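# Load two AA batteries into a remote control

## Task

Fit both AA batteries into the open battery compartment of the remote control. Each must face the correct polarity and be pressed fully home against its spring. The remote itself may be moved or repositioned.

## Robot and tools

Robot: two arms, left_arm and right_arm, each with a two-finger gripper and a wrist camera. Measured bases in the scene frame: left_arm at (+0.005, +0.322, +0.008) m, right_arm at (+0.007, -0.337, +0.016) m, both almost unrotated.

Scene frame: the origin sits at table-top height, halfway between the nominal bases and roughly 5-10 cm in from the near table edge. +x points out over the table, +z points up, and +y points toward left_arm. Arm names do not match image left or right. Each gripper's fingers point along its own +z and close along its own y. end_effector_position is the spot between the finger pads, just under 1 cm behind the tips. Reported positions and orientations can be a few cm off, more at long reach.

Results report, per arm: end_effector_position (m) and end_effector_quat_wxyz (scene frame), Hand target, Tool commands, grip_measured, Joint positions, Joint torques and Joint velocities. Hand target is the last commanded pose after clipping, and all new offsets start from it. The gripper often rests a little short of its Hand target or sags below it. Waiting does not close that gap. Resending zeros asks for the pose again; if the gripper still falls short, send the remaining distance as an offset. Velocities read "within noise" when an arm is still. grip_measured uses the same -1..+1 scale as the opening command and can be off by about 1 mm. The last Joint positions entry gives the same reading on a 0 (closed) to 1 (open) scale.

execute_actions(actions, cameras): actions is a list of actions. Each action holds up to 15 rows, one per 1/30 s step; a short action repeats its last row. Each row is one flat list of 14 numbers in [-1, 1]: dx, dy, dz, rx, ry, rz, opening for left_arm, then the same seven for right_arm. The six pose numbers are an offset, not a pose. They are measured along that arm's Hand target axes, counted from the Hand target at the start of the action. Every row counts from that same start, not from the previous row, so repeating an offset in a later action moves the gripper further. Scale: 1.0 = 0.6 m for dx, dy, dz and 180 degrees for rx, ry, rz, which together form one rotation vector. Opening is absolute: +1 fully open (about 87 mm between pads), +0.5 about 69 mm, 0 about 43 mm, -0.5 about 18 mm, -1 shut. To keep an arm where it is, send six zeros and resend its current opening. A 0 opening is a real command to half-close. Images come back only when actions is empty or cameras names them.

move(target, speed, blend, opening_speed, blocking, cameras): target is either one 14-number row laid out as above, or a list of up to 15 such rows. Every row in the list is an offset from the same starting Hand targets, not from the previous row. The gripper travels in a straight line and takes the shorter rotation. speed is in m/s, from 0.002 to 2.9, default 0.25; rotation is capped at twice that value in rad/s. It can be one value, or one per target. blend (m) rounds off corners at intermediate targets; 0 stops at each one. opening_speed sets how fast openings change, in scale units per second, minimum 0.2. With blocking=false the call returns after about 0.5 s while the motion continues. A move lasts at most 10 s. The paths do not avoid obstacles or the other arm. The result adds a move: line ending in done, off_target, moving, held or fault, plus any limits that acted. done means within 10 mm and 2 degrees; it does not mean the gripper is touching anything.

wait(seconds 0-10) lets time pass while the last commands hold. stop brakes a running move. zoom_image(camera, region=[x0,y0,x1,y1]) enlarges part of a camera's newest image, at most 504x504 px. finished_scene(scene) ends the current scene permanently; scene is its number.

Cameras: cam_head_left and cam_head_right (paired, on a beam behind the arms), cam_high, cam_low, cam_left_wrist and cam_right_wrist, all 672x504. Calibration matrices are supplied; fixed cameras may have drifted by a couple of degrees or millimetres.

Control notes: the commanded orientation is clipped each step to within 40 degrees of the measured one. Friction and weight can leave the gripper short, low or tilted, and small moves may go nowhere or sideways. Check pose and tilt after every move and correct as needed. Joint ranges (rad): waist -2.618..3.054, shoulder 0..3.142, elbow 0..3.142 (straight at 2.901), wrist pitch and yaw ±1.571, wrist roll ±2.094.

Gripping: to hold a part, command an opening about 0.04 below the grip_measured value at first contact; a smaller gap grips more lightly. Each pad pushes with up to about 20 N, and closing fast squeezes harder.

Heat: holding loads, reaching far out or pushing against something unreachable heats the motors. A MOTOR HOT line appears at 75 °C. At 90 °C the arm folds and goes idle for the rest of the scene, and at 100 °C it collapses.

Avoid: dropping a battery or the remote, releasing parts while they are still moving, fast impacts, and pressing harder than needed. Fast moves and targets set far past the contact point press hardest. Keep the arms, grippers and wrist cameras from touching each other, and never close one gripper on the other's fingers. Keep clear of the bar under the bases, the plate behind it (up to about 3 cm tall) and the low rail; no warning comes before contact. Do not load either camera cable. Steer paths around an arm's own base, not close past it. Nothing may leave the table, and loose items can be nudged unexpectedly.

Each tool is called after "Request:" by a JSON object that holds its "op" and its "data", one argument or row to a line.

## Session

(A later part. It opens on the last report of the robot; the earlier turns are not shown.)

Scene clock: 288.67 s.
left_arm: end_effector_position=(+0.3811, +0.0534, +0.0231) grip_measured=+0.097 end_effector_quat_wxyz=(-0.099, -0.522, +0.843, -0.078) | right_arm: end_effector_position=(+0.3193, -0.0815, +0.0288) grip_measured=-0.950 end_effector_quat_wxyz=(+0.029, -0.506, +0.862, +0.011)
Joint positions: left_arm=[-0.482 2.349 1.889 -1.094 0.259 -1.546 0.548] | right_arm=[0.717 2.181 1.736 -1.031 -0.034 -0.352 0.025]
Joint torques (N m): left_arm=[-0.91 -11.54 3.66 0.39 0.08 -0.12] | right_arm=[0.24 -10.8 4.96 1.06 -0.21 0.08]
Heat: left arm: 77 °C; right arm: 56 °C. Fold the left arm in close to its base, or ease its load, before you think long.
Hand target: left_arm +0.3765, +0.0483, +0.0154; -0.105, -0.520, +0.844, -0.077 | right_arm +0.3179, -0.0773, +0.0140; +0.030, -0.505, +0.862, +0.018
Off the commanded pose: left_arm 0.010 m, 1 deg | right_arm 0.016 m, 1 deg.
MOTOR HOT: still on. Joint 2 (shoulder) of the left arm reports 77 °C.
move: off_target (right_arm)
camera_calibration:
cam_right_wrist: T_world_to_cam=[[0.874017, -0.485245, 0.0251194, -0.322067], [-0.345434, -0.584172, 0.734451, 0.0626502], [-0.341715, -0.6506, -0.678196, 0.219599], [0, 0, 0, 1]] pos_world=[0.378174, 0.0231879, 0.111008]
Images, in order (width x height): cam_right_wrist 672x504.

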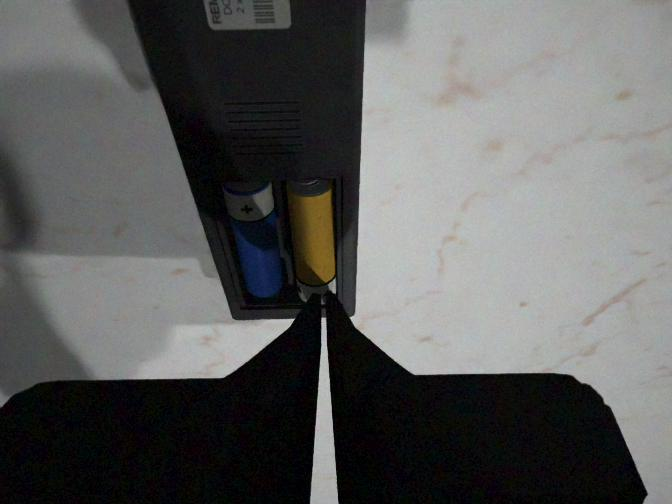

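Request:
{"op": "move", "data": {
  "target": [0,0,0,0,0,0,0.0,0.0014,0,0.02,0,0,0,-0.95],
  "speed": 0.08,
  "cameras": ["cam_right_wrist"]
}}

Scene clock: 289.67 s.
left_arm: end_effector_position=(+0.3811, +0.0534, +0.0231) grip_measured=+0.097 end_effector_quat_wxyz=(-0.099, -0.522, +0.843, -0.078) | right_arm: end_effector_position=(+0.3199, -0.0809, +0.0247) grip_measured=-0.950 end_effector_quat_wxyz=(+0.033, -0.506, +0.862, +0.012)
Joint positions: left_arm=[-0.482 2.349 1.889 -1.094 0.259 -1.546 0.548] | right_arm=[0.718 2.18 1.719 -1.007 -0.034 -0.352 0.025]
Joint torques (N m): left_arm=[-0.98 -11.74 3.23 0.37 0.07 -0.13] | right_arm=[0.27 -9.65 3.92 1.22 -0.2 0.08]
Heat: left arm: 77 °C; right arm: 56 °C. Fold the left arm in close to its base, or ease its load, before you think long.
Hand target: left_arm +0.3765, +0.0483, +0.0154; -0.105, -0.520, +0.844, -0.077 | right_arm +0.3179, -0.0772, +0.0021; +0.030, -0.505, +0.862, +0.018
Off the commanded pose: left_arm 0.010 m, 1 deg | right_arm 0.023 m, 1 deg.
MOTOR HOT: still on. Joint 2 (shoulder) of the left arm reports 77 °C.
move: off_target (right_arm)
camera_calibration:
cam_right_wrist: T_world_to_cam=[[0.873938, -0.48524, 0.0278312, -0.322243], [-0.349728, -0.588044, 0.729311, 0.0674299], [-0.337525, -0.647106, -0.683616, 0.216514], [0, 0, 0, 1]] pos_world=[0.378281, 0.023394, 0.107803]
Images, in order (width x height): cam_right_wrist 672x504.

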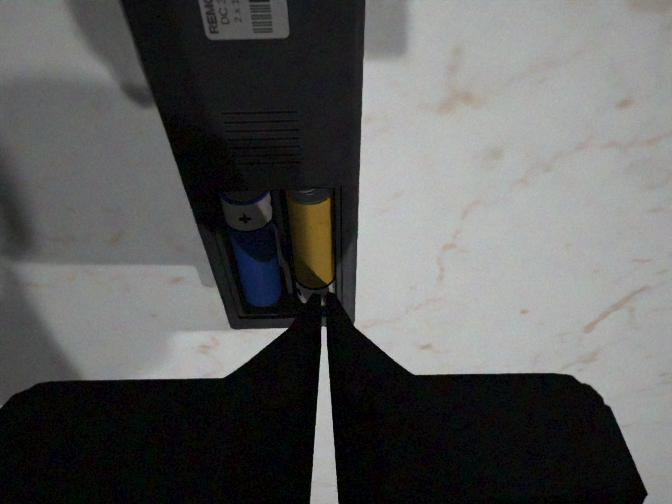

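Request:
{"op": "move", "data": {
  "target": [0,0,0,0,0,0,0.0,0.0014,0,0.02,0,0,0,-0.95],
  "speed": 0.08,
  "cameras": ["cam_right_wrist"]
}}

Scene clock: 290.60 s.
left_arm: end_effector_position=(+0.3811, +0.0534, +0.0231) grip_measured=+0.097 end_effector_quat_wxyz=(-0.099, -0.522, +0.843, -0.078) | right_arm: end_effector_position=(+0.3197, -0.0810, +0.0239) grip_measured=-0.950 end_effector_quat_wxyz=(+0.039, -0.506, +0.862, +0.013)
Joint positions: left_arm=[-0.482 2.349 1.889 -1.094 0.259 -1.546 0.548] | right_arm=[0.718 2.169 1.698 -0.986 -0.034 -0.351 0.025]
Joint torques (N m): left_arm=[-0.99 -11.56 3.62 0.36 0.09 -0.11] | right_arm=[0.31 -7.6 3.06 1.4 -0.2 0.08]
Heat: left arm: 77 °C; right arm: 56 °C. Fold the left arm in close to its base, or ease its load, before you think long.
Hand target: left_arm +0.3765, +0.0483, +0.0154; -0.105, -0.520, +0.844, -0.077 | right_arm +0.3178, -0.0772, -0.0100; +0.030, -0.505, +0.862, +0.018
Off the commanded pose: left_arm 0.010 m, 1 deg | right_arm 0.034 m, 1 deg.
MOTOR HOT: still on. Joint 2 (shoulder) of the left arm reports 77 °C.
move: off_target (right_arm)
camera_calibration:
cam_right_wrist: T_world_to_cam=[[0.873428, -0.48592, 0.0316985, -0.322158], [-0.356168, -0.593099, 0.722065, 0.0697308], [-0.332065, -0.641962, -0.691098, 0.214637], [0, 0, 0, 1]] pos_world=[0.377491, 0.0226031, 0.108197]
Images, in order (width x height): cam_right_wrist 672x504.

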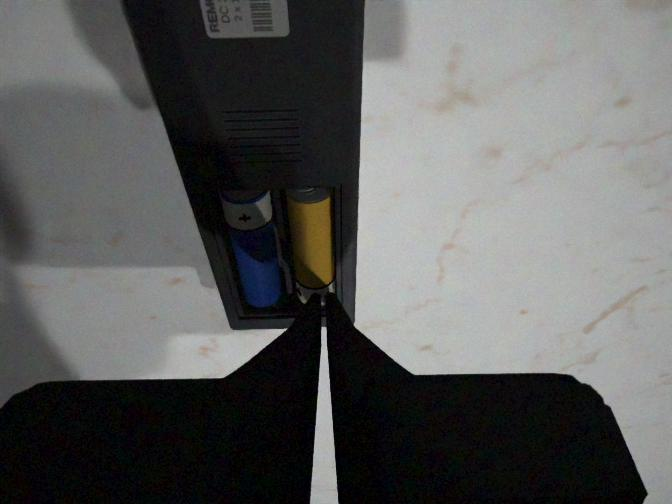

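Request:
{"op": "move", "data": {
  "target": [0,0,0,0,0,0,0.0,-0.0091,0,-0.1297,0,0,0,-0.95],
  "speed": 0.15,
  "cameras": ["cam_right_wrist"]
}}

Scene clock: 292.43 s.
left_arm: end_effector_position=(+0.3811, +0.0534, +0.0231) grip_measured=+0.097 end_effector_quat_wxyz=(-0.099, -0.522, +0.843, -0.078) | right_arm: end_effector_position=(+0.3187, -0.0809, +0.0588) grip_measured=-0.950 end_effector_quat_wxyz=(+0.025, -0.505, +0.862, +0.010)
Joint positions: left_arm=[-0.482 2.349 1.889 -1.094 0.259 -1.546 0.548] | right_arm=[0.718 2.167 1.833 -1.151 -0.034 -0.351 0.025]
Joint torques (N m): left_arm=[-1.1 -11.52 3.44 0.39 0.06 -0.12] | right_arm=[-0.06 -13.29 10 0.42 -0.21 0.04]
Heat: left arm: 77 °C; right arm: 56 °C. Fold the left arm in close to its base, or ease its load, before you think long.
Hand target: left_arm +0.3765, +0.0483, +0.0154; -0.105, -0.520, +0.844, -0.077 | right_arm +0.3179, -0.0772, +0.0680; +0.030, -0.505, +0.862, +0.018
Off the commanded pose: left_arm 0.010 m, 1 deg | right_arm 0.010 m, 1 deg.
MOTOR HOT: still on. Joint 2 (shoulder) of the left arm reports 77 °C.
move: done
camera_calibration:
cam_right_wrist: T_world_to_cam=[[0.873703, -0.485959, 0.0220791, -0.321832], [-0.341233, -0.579889, 0.73979, 0.03952], [-0.346704, -0.653891, -0.672475, 0.241114], [0, 0, 0, 1]] pos_world=[0.378266, 0.0241824, 0.140013]
Images, in order (width x height): cam_right_wrist 672x504.

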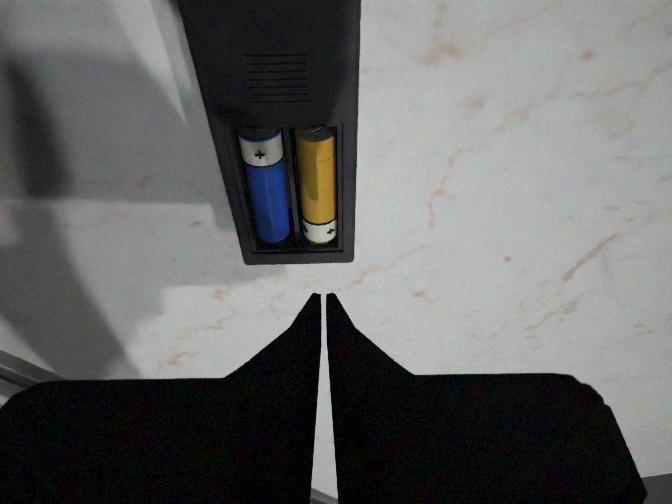

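Request:
{"op": "zoom_image", "data": {
  "camera": "cam_right_wrist",
  "region": [210, 110, 370, 280]
}}

Scaled by 2.965 from the camera's 672x504 image, which has a finer 960x720 frame.

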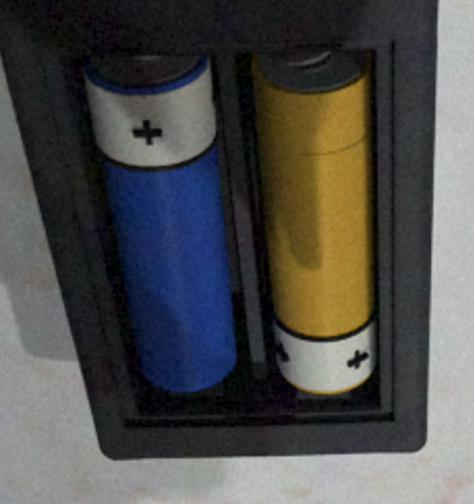

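Request:
{"op": "move", "data": {
  "target": [0,0,0,0,0,0,0.0,0.0503,0.0165,0.0266,0,-0.2,0,-0.95],
  "speed": 0.3,
  "cameras": ["cam_right_wrist"]
}}

Request:
{"op": "zoom_image", "data": {
  "camera": "cam_right_wrist",
  "region": [230, 40, 440, 300]
}}

Scene clock: 302.53 s.
left_arm: end_effector_position=(+0.3811, +0.0534, +0.0231) grip_measured=+0.097 end_effector_quat_wxyz=(-0.099, -0.522, +0.843, -0.078) | right_arm: end_effector_position=(+0.2932, -0.1002, +0.0415) grip_measured=-0.950 end_effector_quat_wxyz=(+0.278, -0.478, +0.817, +0.163)
Joint positions: left_arm=[-0.482 2.349 1.889 -1.094 0.259 -1.546 0.548] | right_arm=[0.599 1.612 0.883 -0.206 -0.301 -0.366 0.025]
Joint torques (N m): left_arm=[-0.75 -11.55 3.48 0.39 0.02 -0.14] | right_arm=[-0.92 -9.8 7.01 1.68 -0.42 0.05]
Heat: left arm: 78 °C; right arm: 56 °C. Fold the left arm in close to its base, or ease its load, before you think long.
Hand target: left_arm +0.3765, +0.0483, +0.0154; -0.105, -0.520, +0.844, -0.077 | right_arm +0.2951, -0.0976, +0.0501; +0.295, -0.475, +0.811, +0.173
Off the commanded pose: left_arm 0.010 m, 1 deg | right_arm 0.009 m, 2 deg.
MOTOR HOT: still on. Joint 2 (shoulder) of the left arm reports 78 °C.
move: done
camera_calibration:
cam_right_wrist: T_world_to_cam=[[0.868597, -0.495343, 0.0132106, -0.307621], [-0.484901, -0.844193, 0.228496, 0.0691799], [-0.102031, -0.204877, -0.973455, 0.193746], [0, 0, 0, 1]] pos_world=[0.320512, -0.0542826, 0.176859]
Images, in order (width x height): cam_right_wrist 672x504.

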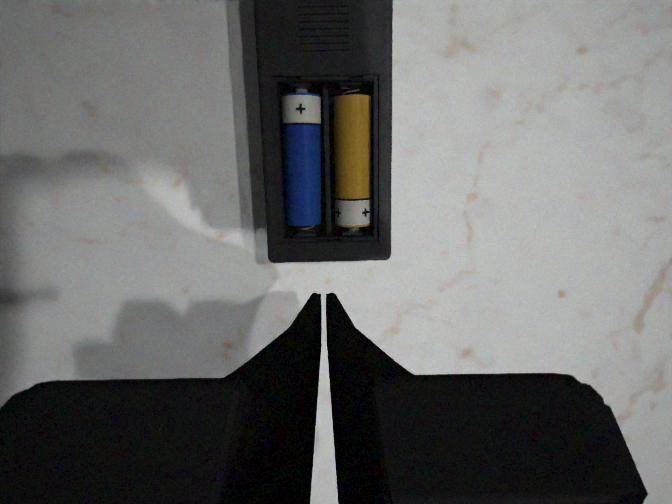

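Scaled by 1.938 from the camera's 672x504 image, which has a finer 960x720 frame.

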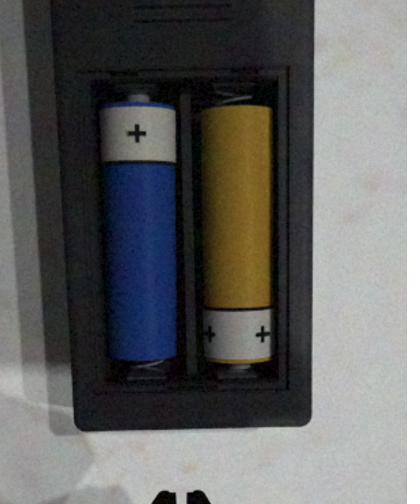

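Request:
{"op": "zoom_image", "data": {
  "camera": "cam_right_wrist",
  "region": [262, 150, 392, 250]
}}

Request:
{"op": "zoom_image", "data": {
  "camera": "cam_right_wrist",
  "region": [262, 66, 392, 166]
}}

Scaled by 3.877 from the camera's 672x504 image, which has a finer 960x720 frame.

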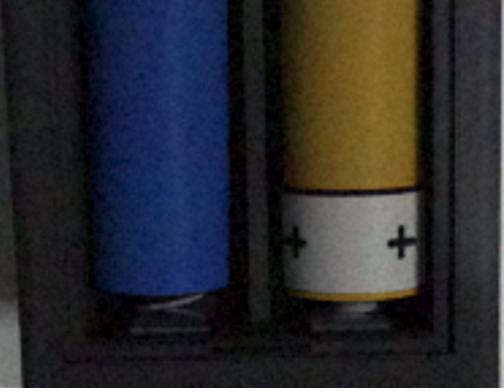

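Scaled by 3.877 from the camera's 672x504 image, which has a finer 960x720 frame.

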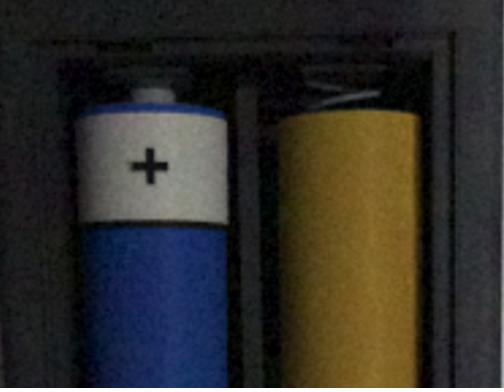

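Request:
{"op": "wait", "data": {
  "seconds": 0.05,
  "cameras": ["cam_left_wrist"]
}}

Request:
{"op": "zoom_image", "data": {
  "camera": "cam_left_wrist",
  "region": [270, 350, 400, 430]
}}

Scene clock: 311.17 s.
left_arm: end_effector_position=(+0.3811, +0.0534, +0.0231) grip_measured=+0.097 end_effector_quat_wxyz=(-0.099, -0.522, +0.843, -0.078) | right_arm: end_effector_position=(+0.2932, -0.1002, +0.0415) grip_measured=-0.950 end_effector_quat_wxyz=(+0.278, -0.478, +0.817, +0.163)
Joint positions: left_arm=[-0.482 2.349 1.889 -1.094 0.259 -1.546 0.548] | right_arm=[0.599 1.612 0.883 -0.205 -0.301 -0.366 0.025]
Joint torques (N m): left_arm=[-1.2 -11.6 3.66 0.41 0.04 -0.11] | right_arm=[-0.92 -9.8 7.01 1.69 -0.42 0.05]
Heat: left arm: 78 °C; right arm: 55 °C. Fold the left arm in close to its base, or ease its load, before you think long.
Hand target: left_arm +0.3765, +0.0483, +0.0154; -0.105, -0.520, +0.844, -0.077 | right_arm +0.2951, -0.0977, +0.0500; +0.295, -0.475, +0.811, +0.173
Tool commands: left_gripper/opening=+0.0 right_gripper/opening=-0.95
Off the commanded pose: left_arm 0.010 m, 1 deg | right_arm 0.009 m, 2 deg.
MOTOR HOT: still on. Joint 2 (shoulder) of the left arm reports 78 °C.
wait: 0.07 s; at rest from the start
camera_calibration:
cam_left_wrist: T_world_to_cam=[[0.895949, -0.443927, 0.0142776, -0.317676], [-0.203737, -0.382201, 0.90134, 0.100749], [-0.394672, -0.810464, -0.432877, 0.349647], [0, 0, 0, 1]] pos_world=[0.443143, 0.180858, 0.0650806]
Images, in order (width x height): cam_left_wrist 672x504.

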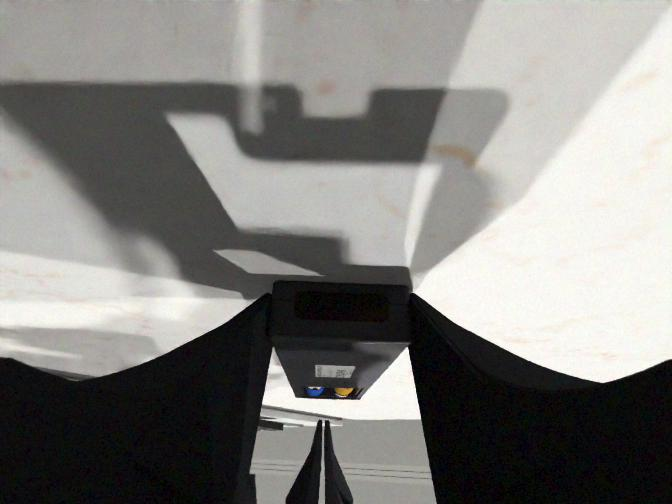

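Scaled by 3.877 from the camera's 672x504 image, which has a finer 960x720 frame.

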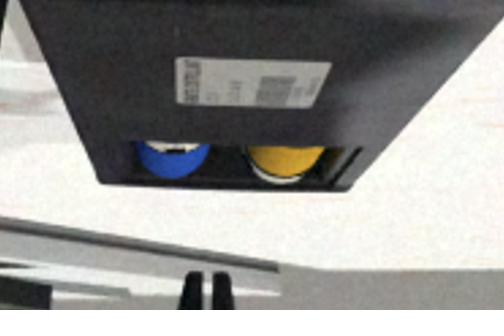

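Request:
{"op": "zoom_image", "data": {
  "camera": "cam_left_wrist",
  "region": [290, 378, 370, 404]
}}

Scaled by 6.300 from the camera's 672x504 image, which has a finer 960x720 frame.

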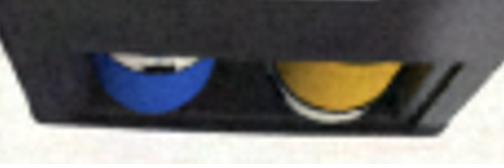

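Request:
{"op": "move", "data": {
  "target": [0,0,0,0,0,0,0.0,-0.0226,-0.0035,0.0190,0,0.2,0,-0.95],
  "speed": 0.3,
  "cameras": ["cam_right_wrist"]
}}

Scene clock: 318.90 s.
left_arm: end_effector_position=(+0.3811, +0.0534, +0.0231) grip_measured=+0.097 end_effector_quat_wxyz=(-0.099, -0.522, +0.843, -0.078) | right_arm: end_effector_position=(+0.3039, -0.0820, +0.0524) grip_measured=-0.950 end_effector_quat_wxyz=(+0.038, -0.509, +0.860, +0.026)
Joint positions: left_arm=[-0.482 2.349 1.889 -1.094 0.259 -1.546 0.548] | right_arm=[0.728 2.089 1.689 -1.054 -0.06 -0.348 0.025]
Joint torques (N m): left_arm=[-0.87 -11.64 3.62 0.32 0.1 -0.11] | right_arm=[-0.18 -9.77 10.17 0.47 0.1 0.1]
Heat: left arm: 79 °C; right arm: 53 °C. Fold the left arm in close to its base, or ease its load, before you think long.
Hand target: left_arm +0.3765, +0.0483, +0.0154; -0.105, -0.520, +0.844, -0.077 | right_arm +0.3057, -0.0833, +0.0500; +0.030, -0.505, +0.862, +0.017
Off the commanded pose: left_arm 0.010 m, 1 deg | right_arm 0.003 m, 1 deg.
MOTOR HOT: still on. Joint 2 (shoulder) of the left arm reports 79 °C.
move: done
camera_calibration:
cam_right_wrist: T_world_to_cam=[[0.878316, -0.478027, 0.00710096, -0.309327], [-0.33909, -0.61243, 0.714106, 0.0365289], [-0.337013, -0.629619, -0.700001, 0.231435], [0, 0, 0, 1]] pos_world=[0.36207, 0.020221, 0.138116]
Images, in order (width x height): cam_right_wrist 672x504.

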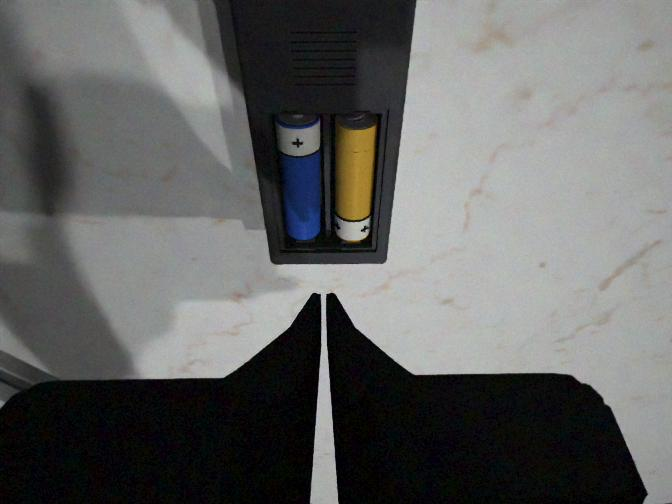

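Request:
{"op": "zoom_image", "data": {
  "camera": "cam_right_wrist",
  "region": [255, 180, 400, 275]
}}

Scaled by 3.476 from the camera's 672x504 image, which has a finer 960x720 frame.

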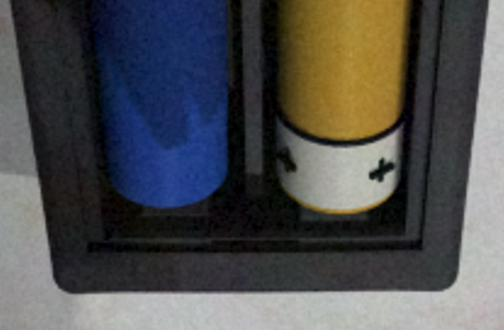

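Request:
{"op": "move", "data": {
  "target": [0,0,0,0,0,0,0.0,0.0183,-0.0016,0.0255,0,0,0,-0.95],
  "speed": 0.12,
  "cameras": ["cam_right_wrist"]
}}

Scene clock: 321.53 s.
left_arm: end_effector_position=(+0.3811, +0.0534, +0.0231) grip_measured=+0.097 end_effector_quat_wxyz=(-0.099, -0.522, +0.843, -0.078) | right_arm: end_effector_position=(+0.2978, -0.0878, +0.0370) grip_measured=-0.950 end_effector_quat_wxyz=(+0.028, -0.509, +0.860, +0.025)
Joint positions: left_arm=[-0.482 2.349 1.889 -1.094 0.259 -1.546 0.548] | right_arm=[0.728 2.089 1.625 -1.008 -0.06 -0.348 0.025]
Joint torques (N m): left_arm=[-0.96 -11.69 3.49 0.41 0.12 -0.11] | right_arm=[-1.07 -11.38 6.86 0.72 0.08 0.01]
Heat: left arm: 79 °C; right arm: 53 °C. Fold the left arm in close to its base, or ease its load, before you think long.
Hand target: left_arm +0.3765, +0.0483, +0.0154; -0.105, -0.520, +0.844, -0.077 | right_arm +0.3016, -0.0924, +0.0339; +0.030, -0.505, +0.862, +0.017
Off the commanded pose: left_arm 0.010 m, 1 deg | right_arm 0.007 m, 1 deg.
MOTOR HOT: still on. Joint 2 (shoulder) of the left arm reports 79 °C.
move: done
camera_calibration:
cam_right_wrist: T_world_to_cam=[[0.878195, -0.478303, 0.000517416, -0.306384], [-0.328994, -0.603268, 0.72652, 0.0392511], [-0.347185, -0.638196, -0.687145, 0.216817], [0, 0, 0, 1]] pos_world=[0.357253, 0.0155066, 0.120627]
Images, in order (width x height): cam_right_wrist 672x504.

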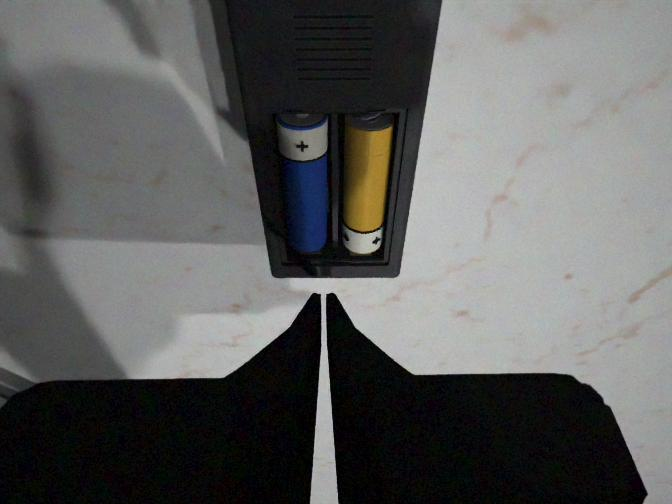

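Request:
{"op": "move", "data": {
  "target": [0,0,0,0,0,0,0.0,0.0019,0,0.0266,0,0,0,-0.95],
  "speed": 0.1,
  "cameras": ["cam_right_wrist"]
}}

Scene clock: 322.70 s.
left_arm: end_effector_position=(+0.3811, +0.0534, +0.0231) grip_measured=+0.097 end_effector_quat_wxyz=(-0.099, -0.522, +0.843, -0.078) | right_arm: end_effector_position=(+0.2990, -0.0870, +0.0277) grip_measured=-0.950 end_effector_quat_wxyz=(+0.036, -0.509, +0.860, +0.026)
Joint positions: left_arm=[-0.482 2.349 1.889 -1.094 0.259 -1.546 0.548] | right_arm=[0.728 2.089 1.588 -0.956 -0.06 -0.348 0.025]
Joint torques (N m): left_arm=[-1.05 -11.54 3.54 0.37 0.06 -0.1] | right_arm=[-0.99 -9.81 6.74 0.78 0.09 0.02]
Heat: left arm: 79 °C; right arm: 53 °C. Fold the left arm in close to its base, or ease its load, before you think long.
Hand target: left_arm +0.3765, +0.0483, +0.0154; -0.105, -0.520, +0.844, -0.077 | right_arm +0.3016, -0.0924, +0.0179; +0.030, -0.505, +0.862, +0.017
Off the commanded pose: left_arm 0.010 m, 1 deg | right_arm 0.011 m, 1 deg.
MOTOR HOT: still on. Joint 2 (shoulder) of the left arm reports 79 °C.
move: off_target (right_arm)
camera_calibration:
cam_right_wrist: T_world_to_cam=[[0.878312, -0.47805, 0.00598142, -0.307185], [-0.337308, -0.610765, 0.716372, 0.0489968], [-0.338809, -0.631216, -0.697693, 0.209663], [0, 0, 0, 1]] pos_world=[0.357367, 0.0154183, 0.113018]
Images, in order (width x height): cam_right_wrist 672x504.

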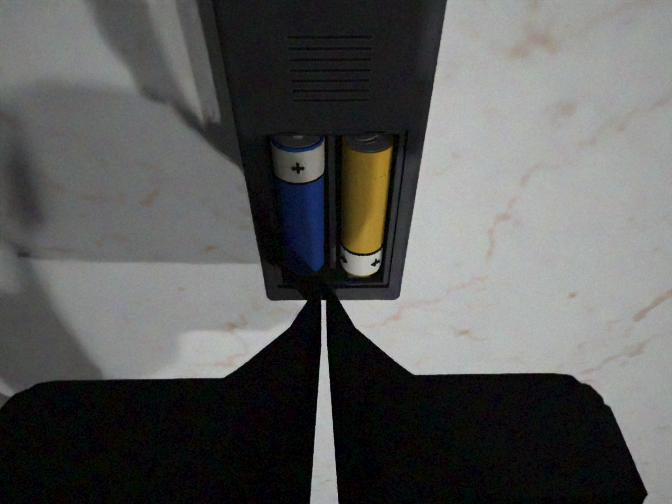

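Request:
{"op": "move", "data": {
  "target": [0,0,0,0,0,0,0.0,0.0013,0,0.0166,0,0,0,-0.95],
  "speed": 0.08
}}

Scene clock: 323.63 s.
left_arm: end_effector_position=(+0.3811, +0.0534, +0.0231) grip_measured=+0.097 end_effector_quat_wxyz=(-0.099, -0.522, +0.843, -0.078) | right_arm: end_effector_position=(+0.2990, -0.0871, +0.0263) grip_measured=-0.950 end_effector_quat_wxyz=(+0.037, -0.509, +0.860, +0.026)
Joint positions: left_arm=[-0.482 2.349 1.889 -1.094 0.259 -1.546 0.548] | right_arm=[0.728 2.089 1.582 -0.949 -0.06 -0.348 0.025]
Joint torques (N m): left_arm=[-0.75 -11.63 3.56 0.44 0.09 -0.07] | right_arm=[-0.92 -8.84 5 1.03 0.08 0.02]
Heat: left arm: 79 °C; right arm: 53 °C. Fold the left arm in close to its base, or ease its load, before you think long.
Hand target: left_arm +0.3765, +0.0483, +0.0154; -0.105, -0.520, +0.844, -0.077 | right_arm +0.3015, -0.0925, +0.0080; +0.030, -0.505, +0.862, +0.018
Off the commanded pose: left_arm 0.010 m, 1 deg | right_arm 0.019 m, 1 deg.
MOTOR HOT: still on. Joint 2 (shoulder) of the left arm reports 79 °C.
move: off_target (right_arm)

Request:
{"op": "move", "data": {
  "target": [0,0,0,0,0,0,0.0,0.0014,0,0.02,0,0,0,-0.95],
  "speed": 0.08
}}

Scene clock: 324.70 s.
left_arm: end_effector_position=(+0.3811, +0.0534, +0.0231) grip_measured=+0.097 end_effector_quat_wxyz=(-0.099, -0.522, +0.843, -0.078) | right_arm: end_effector_position=(+0.2988, -0.0874, +0.0247) grip_measured=-0.950 end_effector_quat_wxyz=(+0.037, -0.509, +0.860, +0.026)
Joint positions: left_arm=[-0.482 2.349 1.889 -1.094 0.259 -1.546 0.548] | right_arm=[0.728 2.089 1.575 -0.941 -0.06 -0.348 0.025]
Joint torques (N m): left_arm=[-1.11 -11.59 3.73 0.37 0.1 -0.09] | right_arm=[-0.88 -7.62 3.08 1.32 0.08 0.03]
Heat: left arm: 79 °C; right arm: 53 °C. Fold the left arm in close to its base, or ease its load, before you think long.
Hand target: left_arm +0.3765, +0.0483, +0.0154; -0.105, -0.520, +0.844, -0.077 | right_arm +0.3015, -0.0925, -0.0041; +0.030, -0.505, +0.862, +0.017
Off the commanded pose: left_arm 0.010 m, 1 deg | right_arm 0.029 m, 1 deg.
MOTOR HOT: still on. Joint 2 (shoulder) of the left arm reports 79 °C.
move: off_target (right_arm)

Request:
{"op": "move", "data": {
  "target": [
    [-0.0076,-0.0035,-0.0150,0,0,0,0.5,-0.0034,0,-0.0479,0,0,0,-0.95],
    [0.0181,-0.0055,-0.1117,0,0,0,0.5,-0.0151,0.0084,-0.1473,0,0,0,-0.95],
    [-0.0888,0.1602,-0.2167,0,0,0,0.5,-0.0151,0.0084,-0.1473,0,0,0,-0.95]
  ],
  "speed": [0.15,0.2,0.35],
  "blend": [0,0.02,0],
  "cameras": ["cam_right_wrist", "cam_high"]
}}

Request:
{"op": "zoom_image", "data": {
  "camera": "cam_right_wrist",
  "region": [210, 80, 430, 280]
}}

Scene clock: 332.60 s.
left_arm: end_effector_position=(+0.3327, +0.1688, +0.1181) grip_measured=+0.500 end_effector_quat_wxyz=(-0.107, -0.525, +0.841, -0.074) | right_arm: end_effector_position=(+0.2963, -0.0882, +0.0696) grip_measured=-0.950 end_effector_quat_wxyz=(+0.015, -0.508, +0.861, +0.022)
Joint positions: left_arm=[-0.248 1.983 1.685 -1.334 0.261 -1.31 0.75] | right_arm=[0.728 2.086 1.749 -1.163 -0.06 -0.346 0.025]
Joint torques (N m): left_arm=[-0.2 -12.05 4.48 -0.05 0.04 0.08] | right_arm=[-0.01 -14.12 9.77 0.39 0.09 0.1]
Heat: left arm: 80 °C; right arm: 53 °C. Fold the left arm in close to its base, or ease its load, before you think long.
Hand target: left_arm +0.3266, +0.1683, +0.1253; -0.105, -0.520, +0.844, -0.076 | right_arm +0.2986, -0.0875, +0.0847; +0.030, -0.505, +0.862, +0.018
Off the commanded pose: left_arm 0.010 m, 1 deg | right_arm 0.015 m, 2 deg.
MOTOR HOT: still on. Joint 2 (shoulder) of the left arm reports 80 °C.
move: off_target (right_arm)
camera_calibration:
cam_right_wrist: T_world_to_cam=[[0.876923, -0.48055, -0.00877012, -0.304375], [-0.315329, -0.589002, 0.744072, 0.0108396], [-0.36273, -0.649729, -0.668041, 0.24067], [0, 0, 0, 1]] pos_world=[0.35763, 0.0164876, 0.150043]
Images, in order (width x height): cam_high 672x504, cam_right_wrist 672x504.

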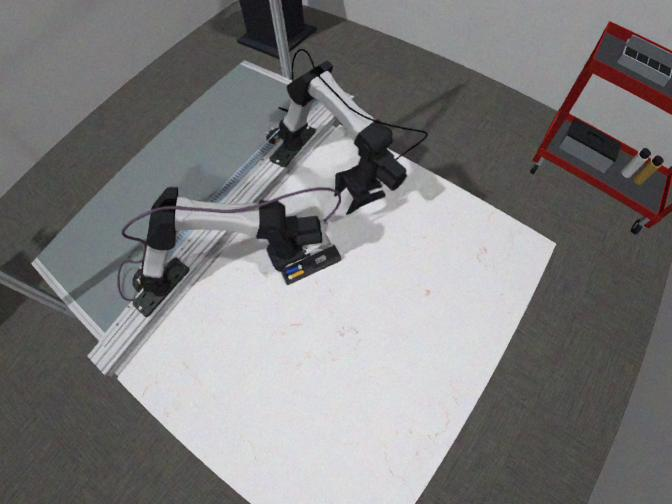

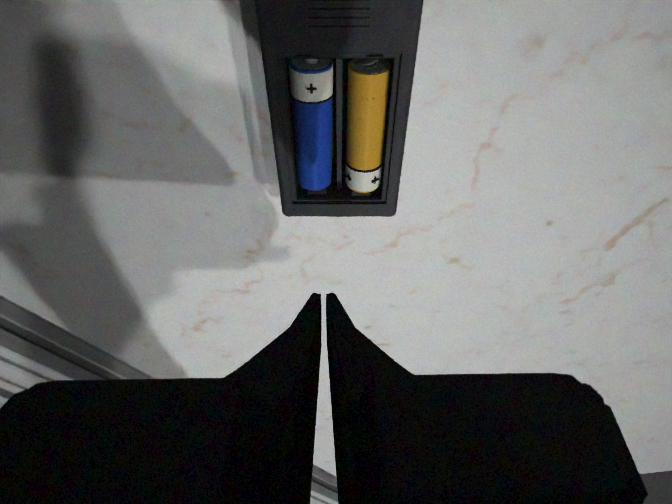

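Scaled by 2.291 from the camera's 672x504 image, which has a finer 960x720 frame.

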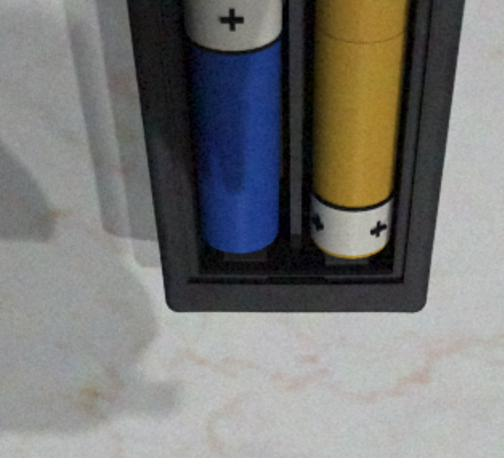

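Request:
{"op": "finished_scene", "data": {
  "scene": 2
}}

The scene is finished: the task was done.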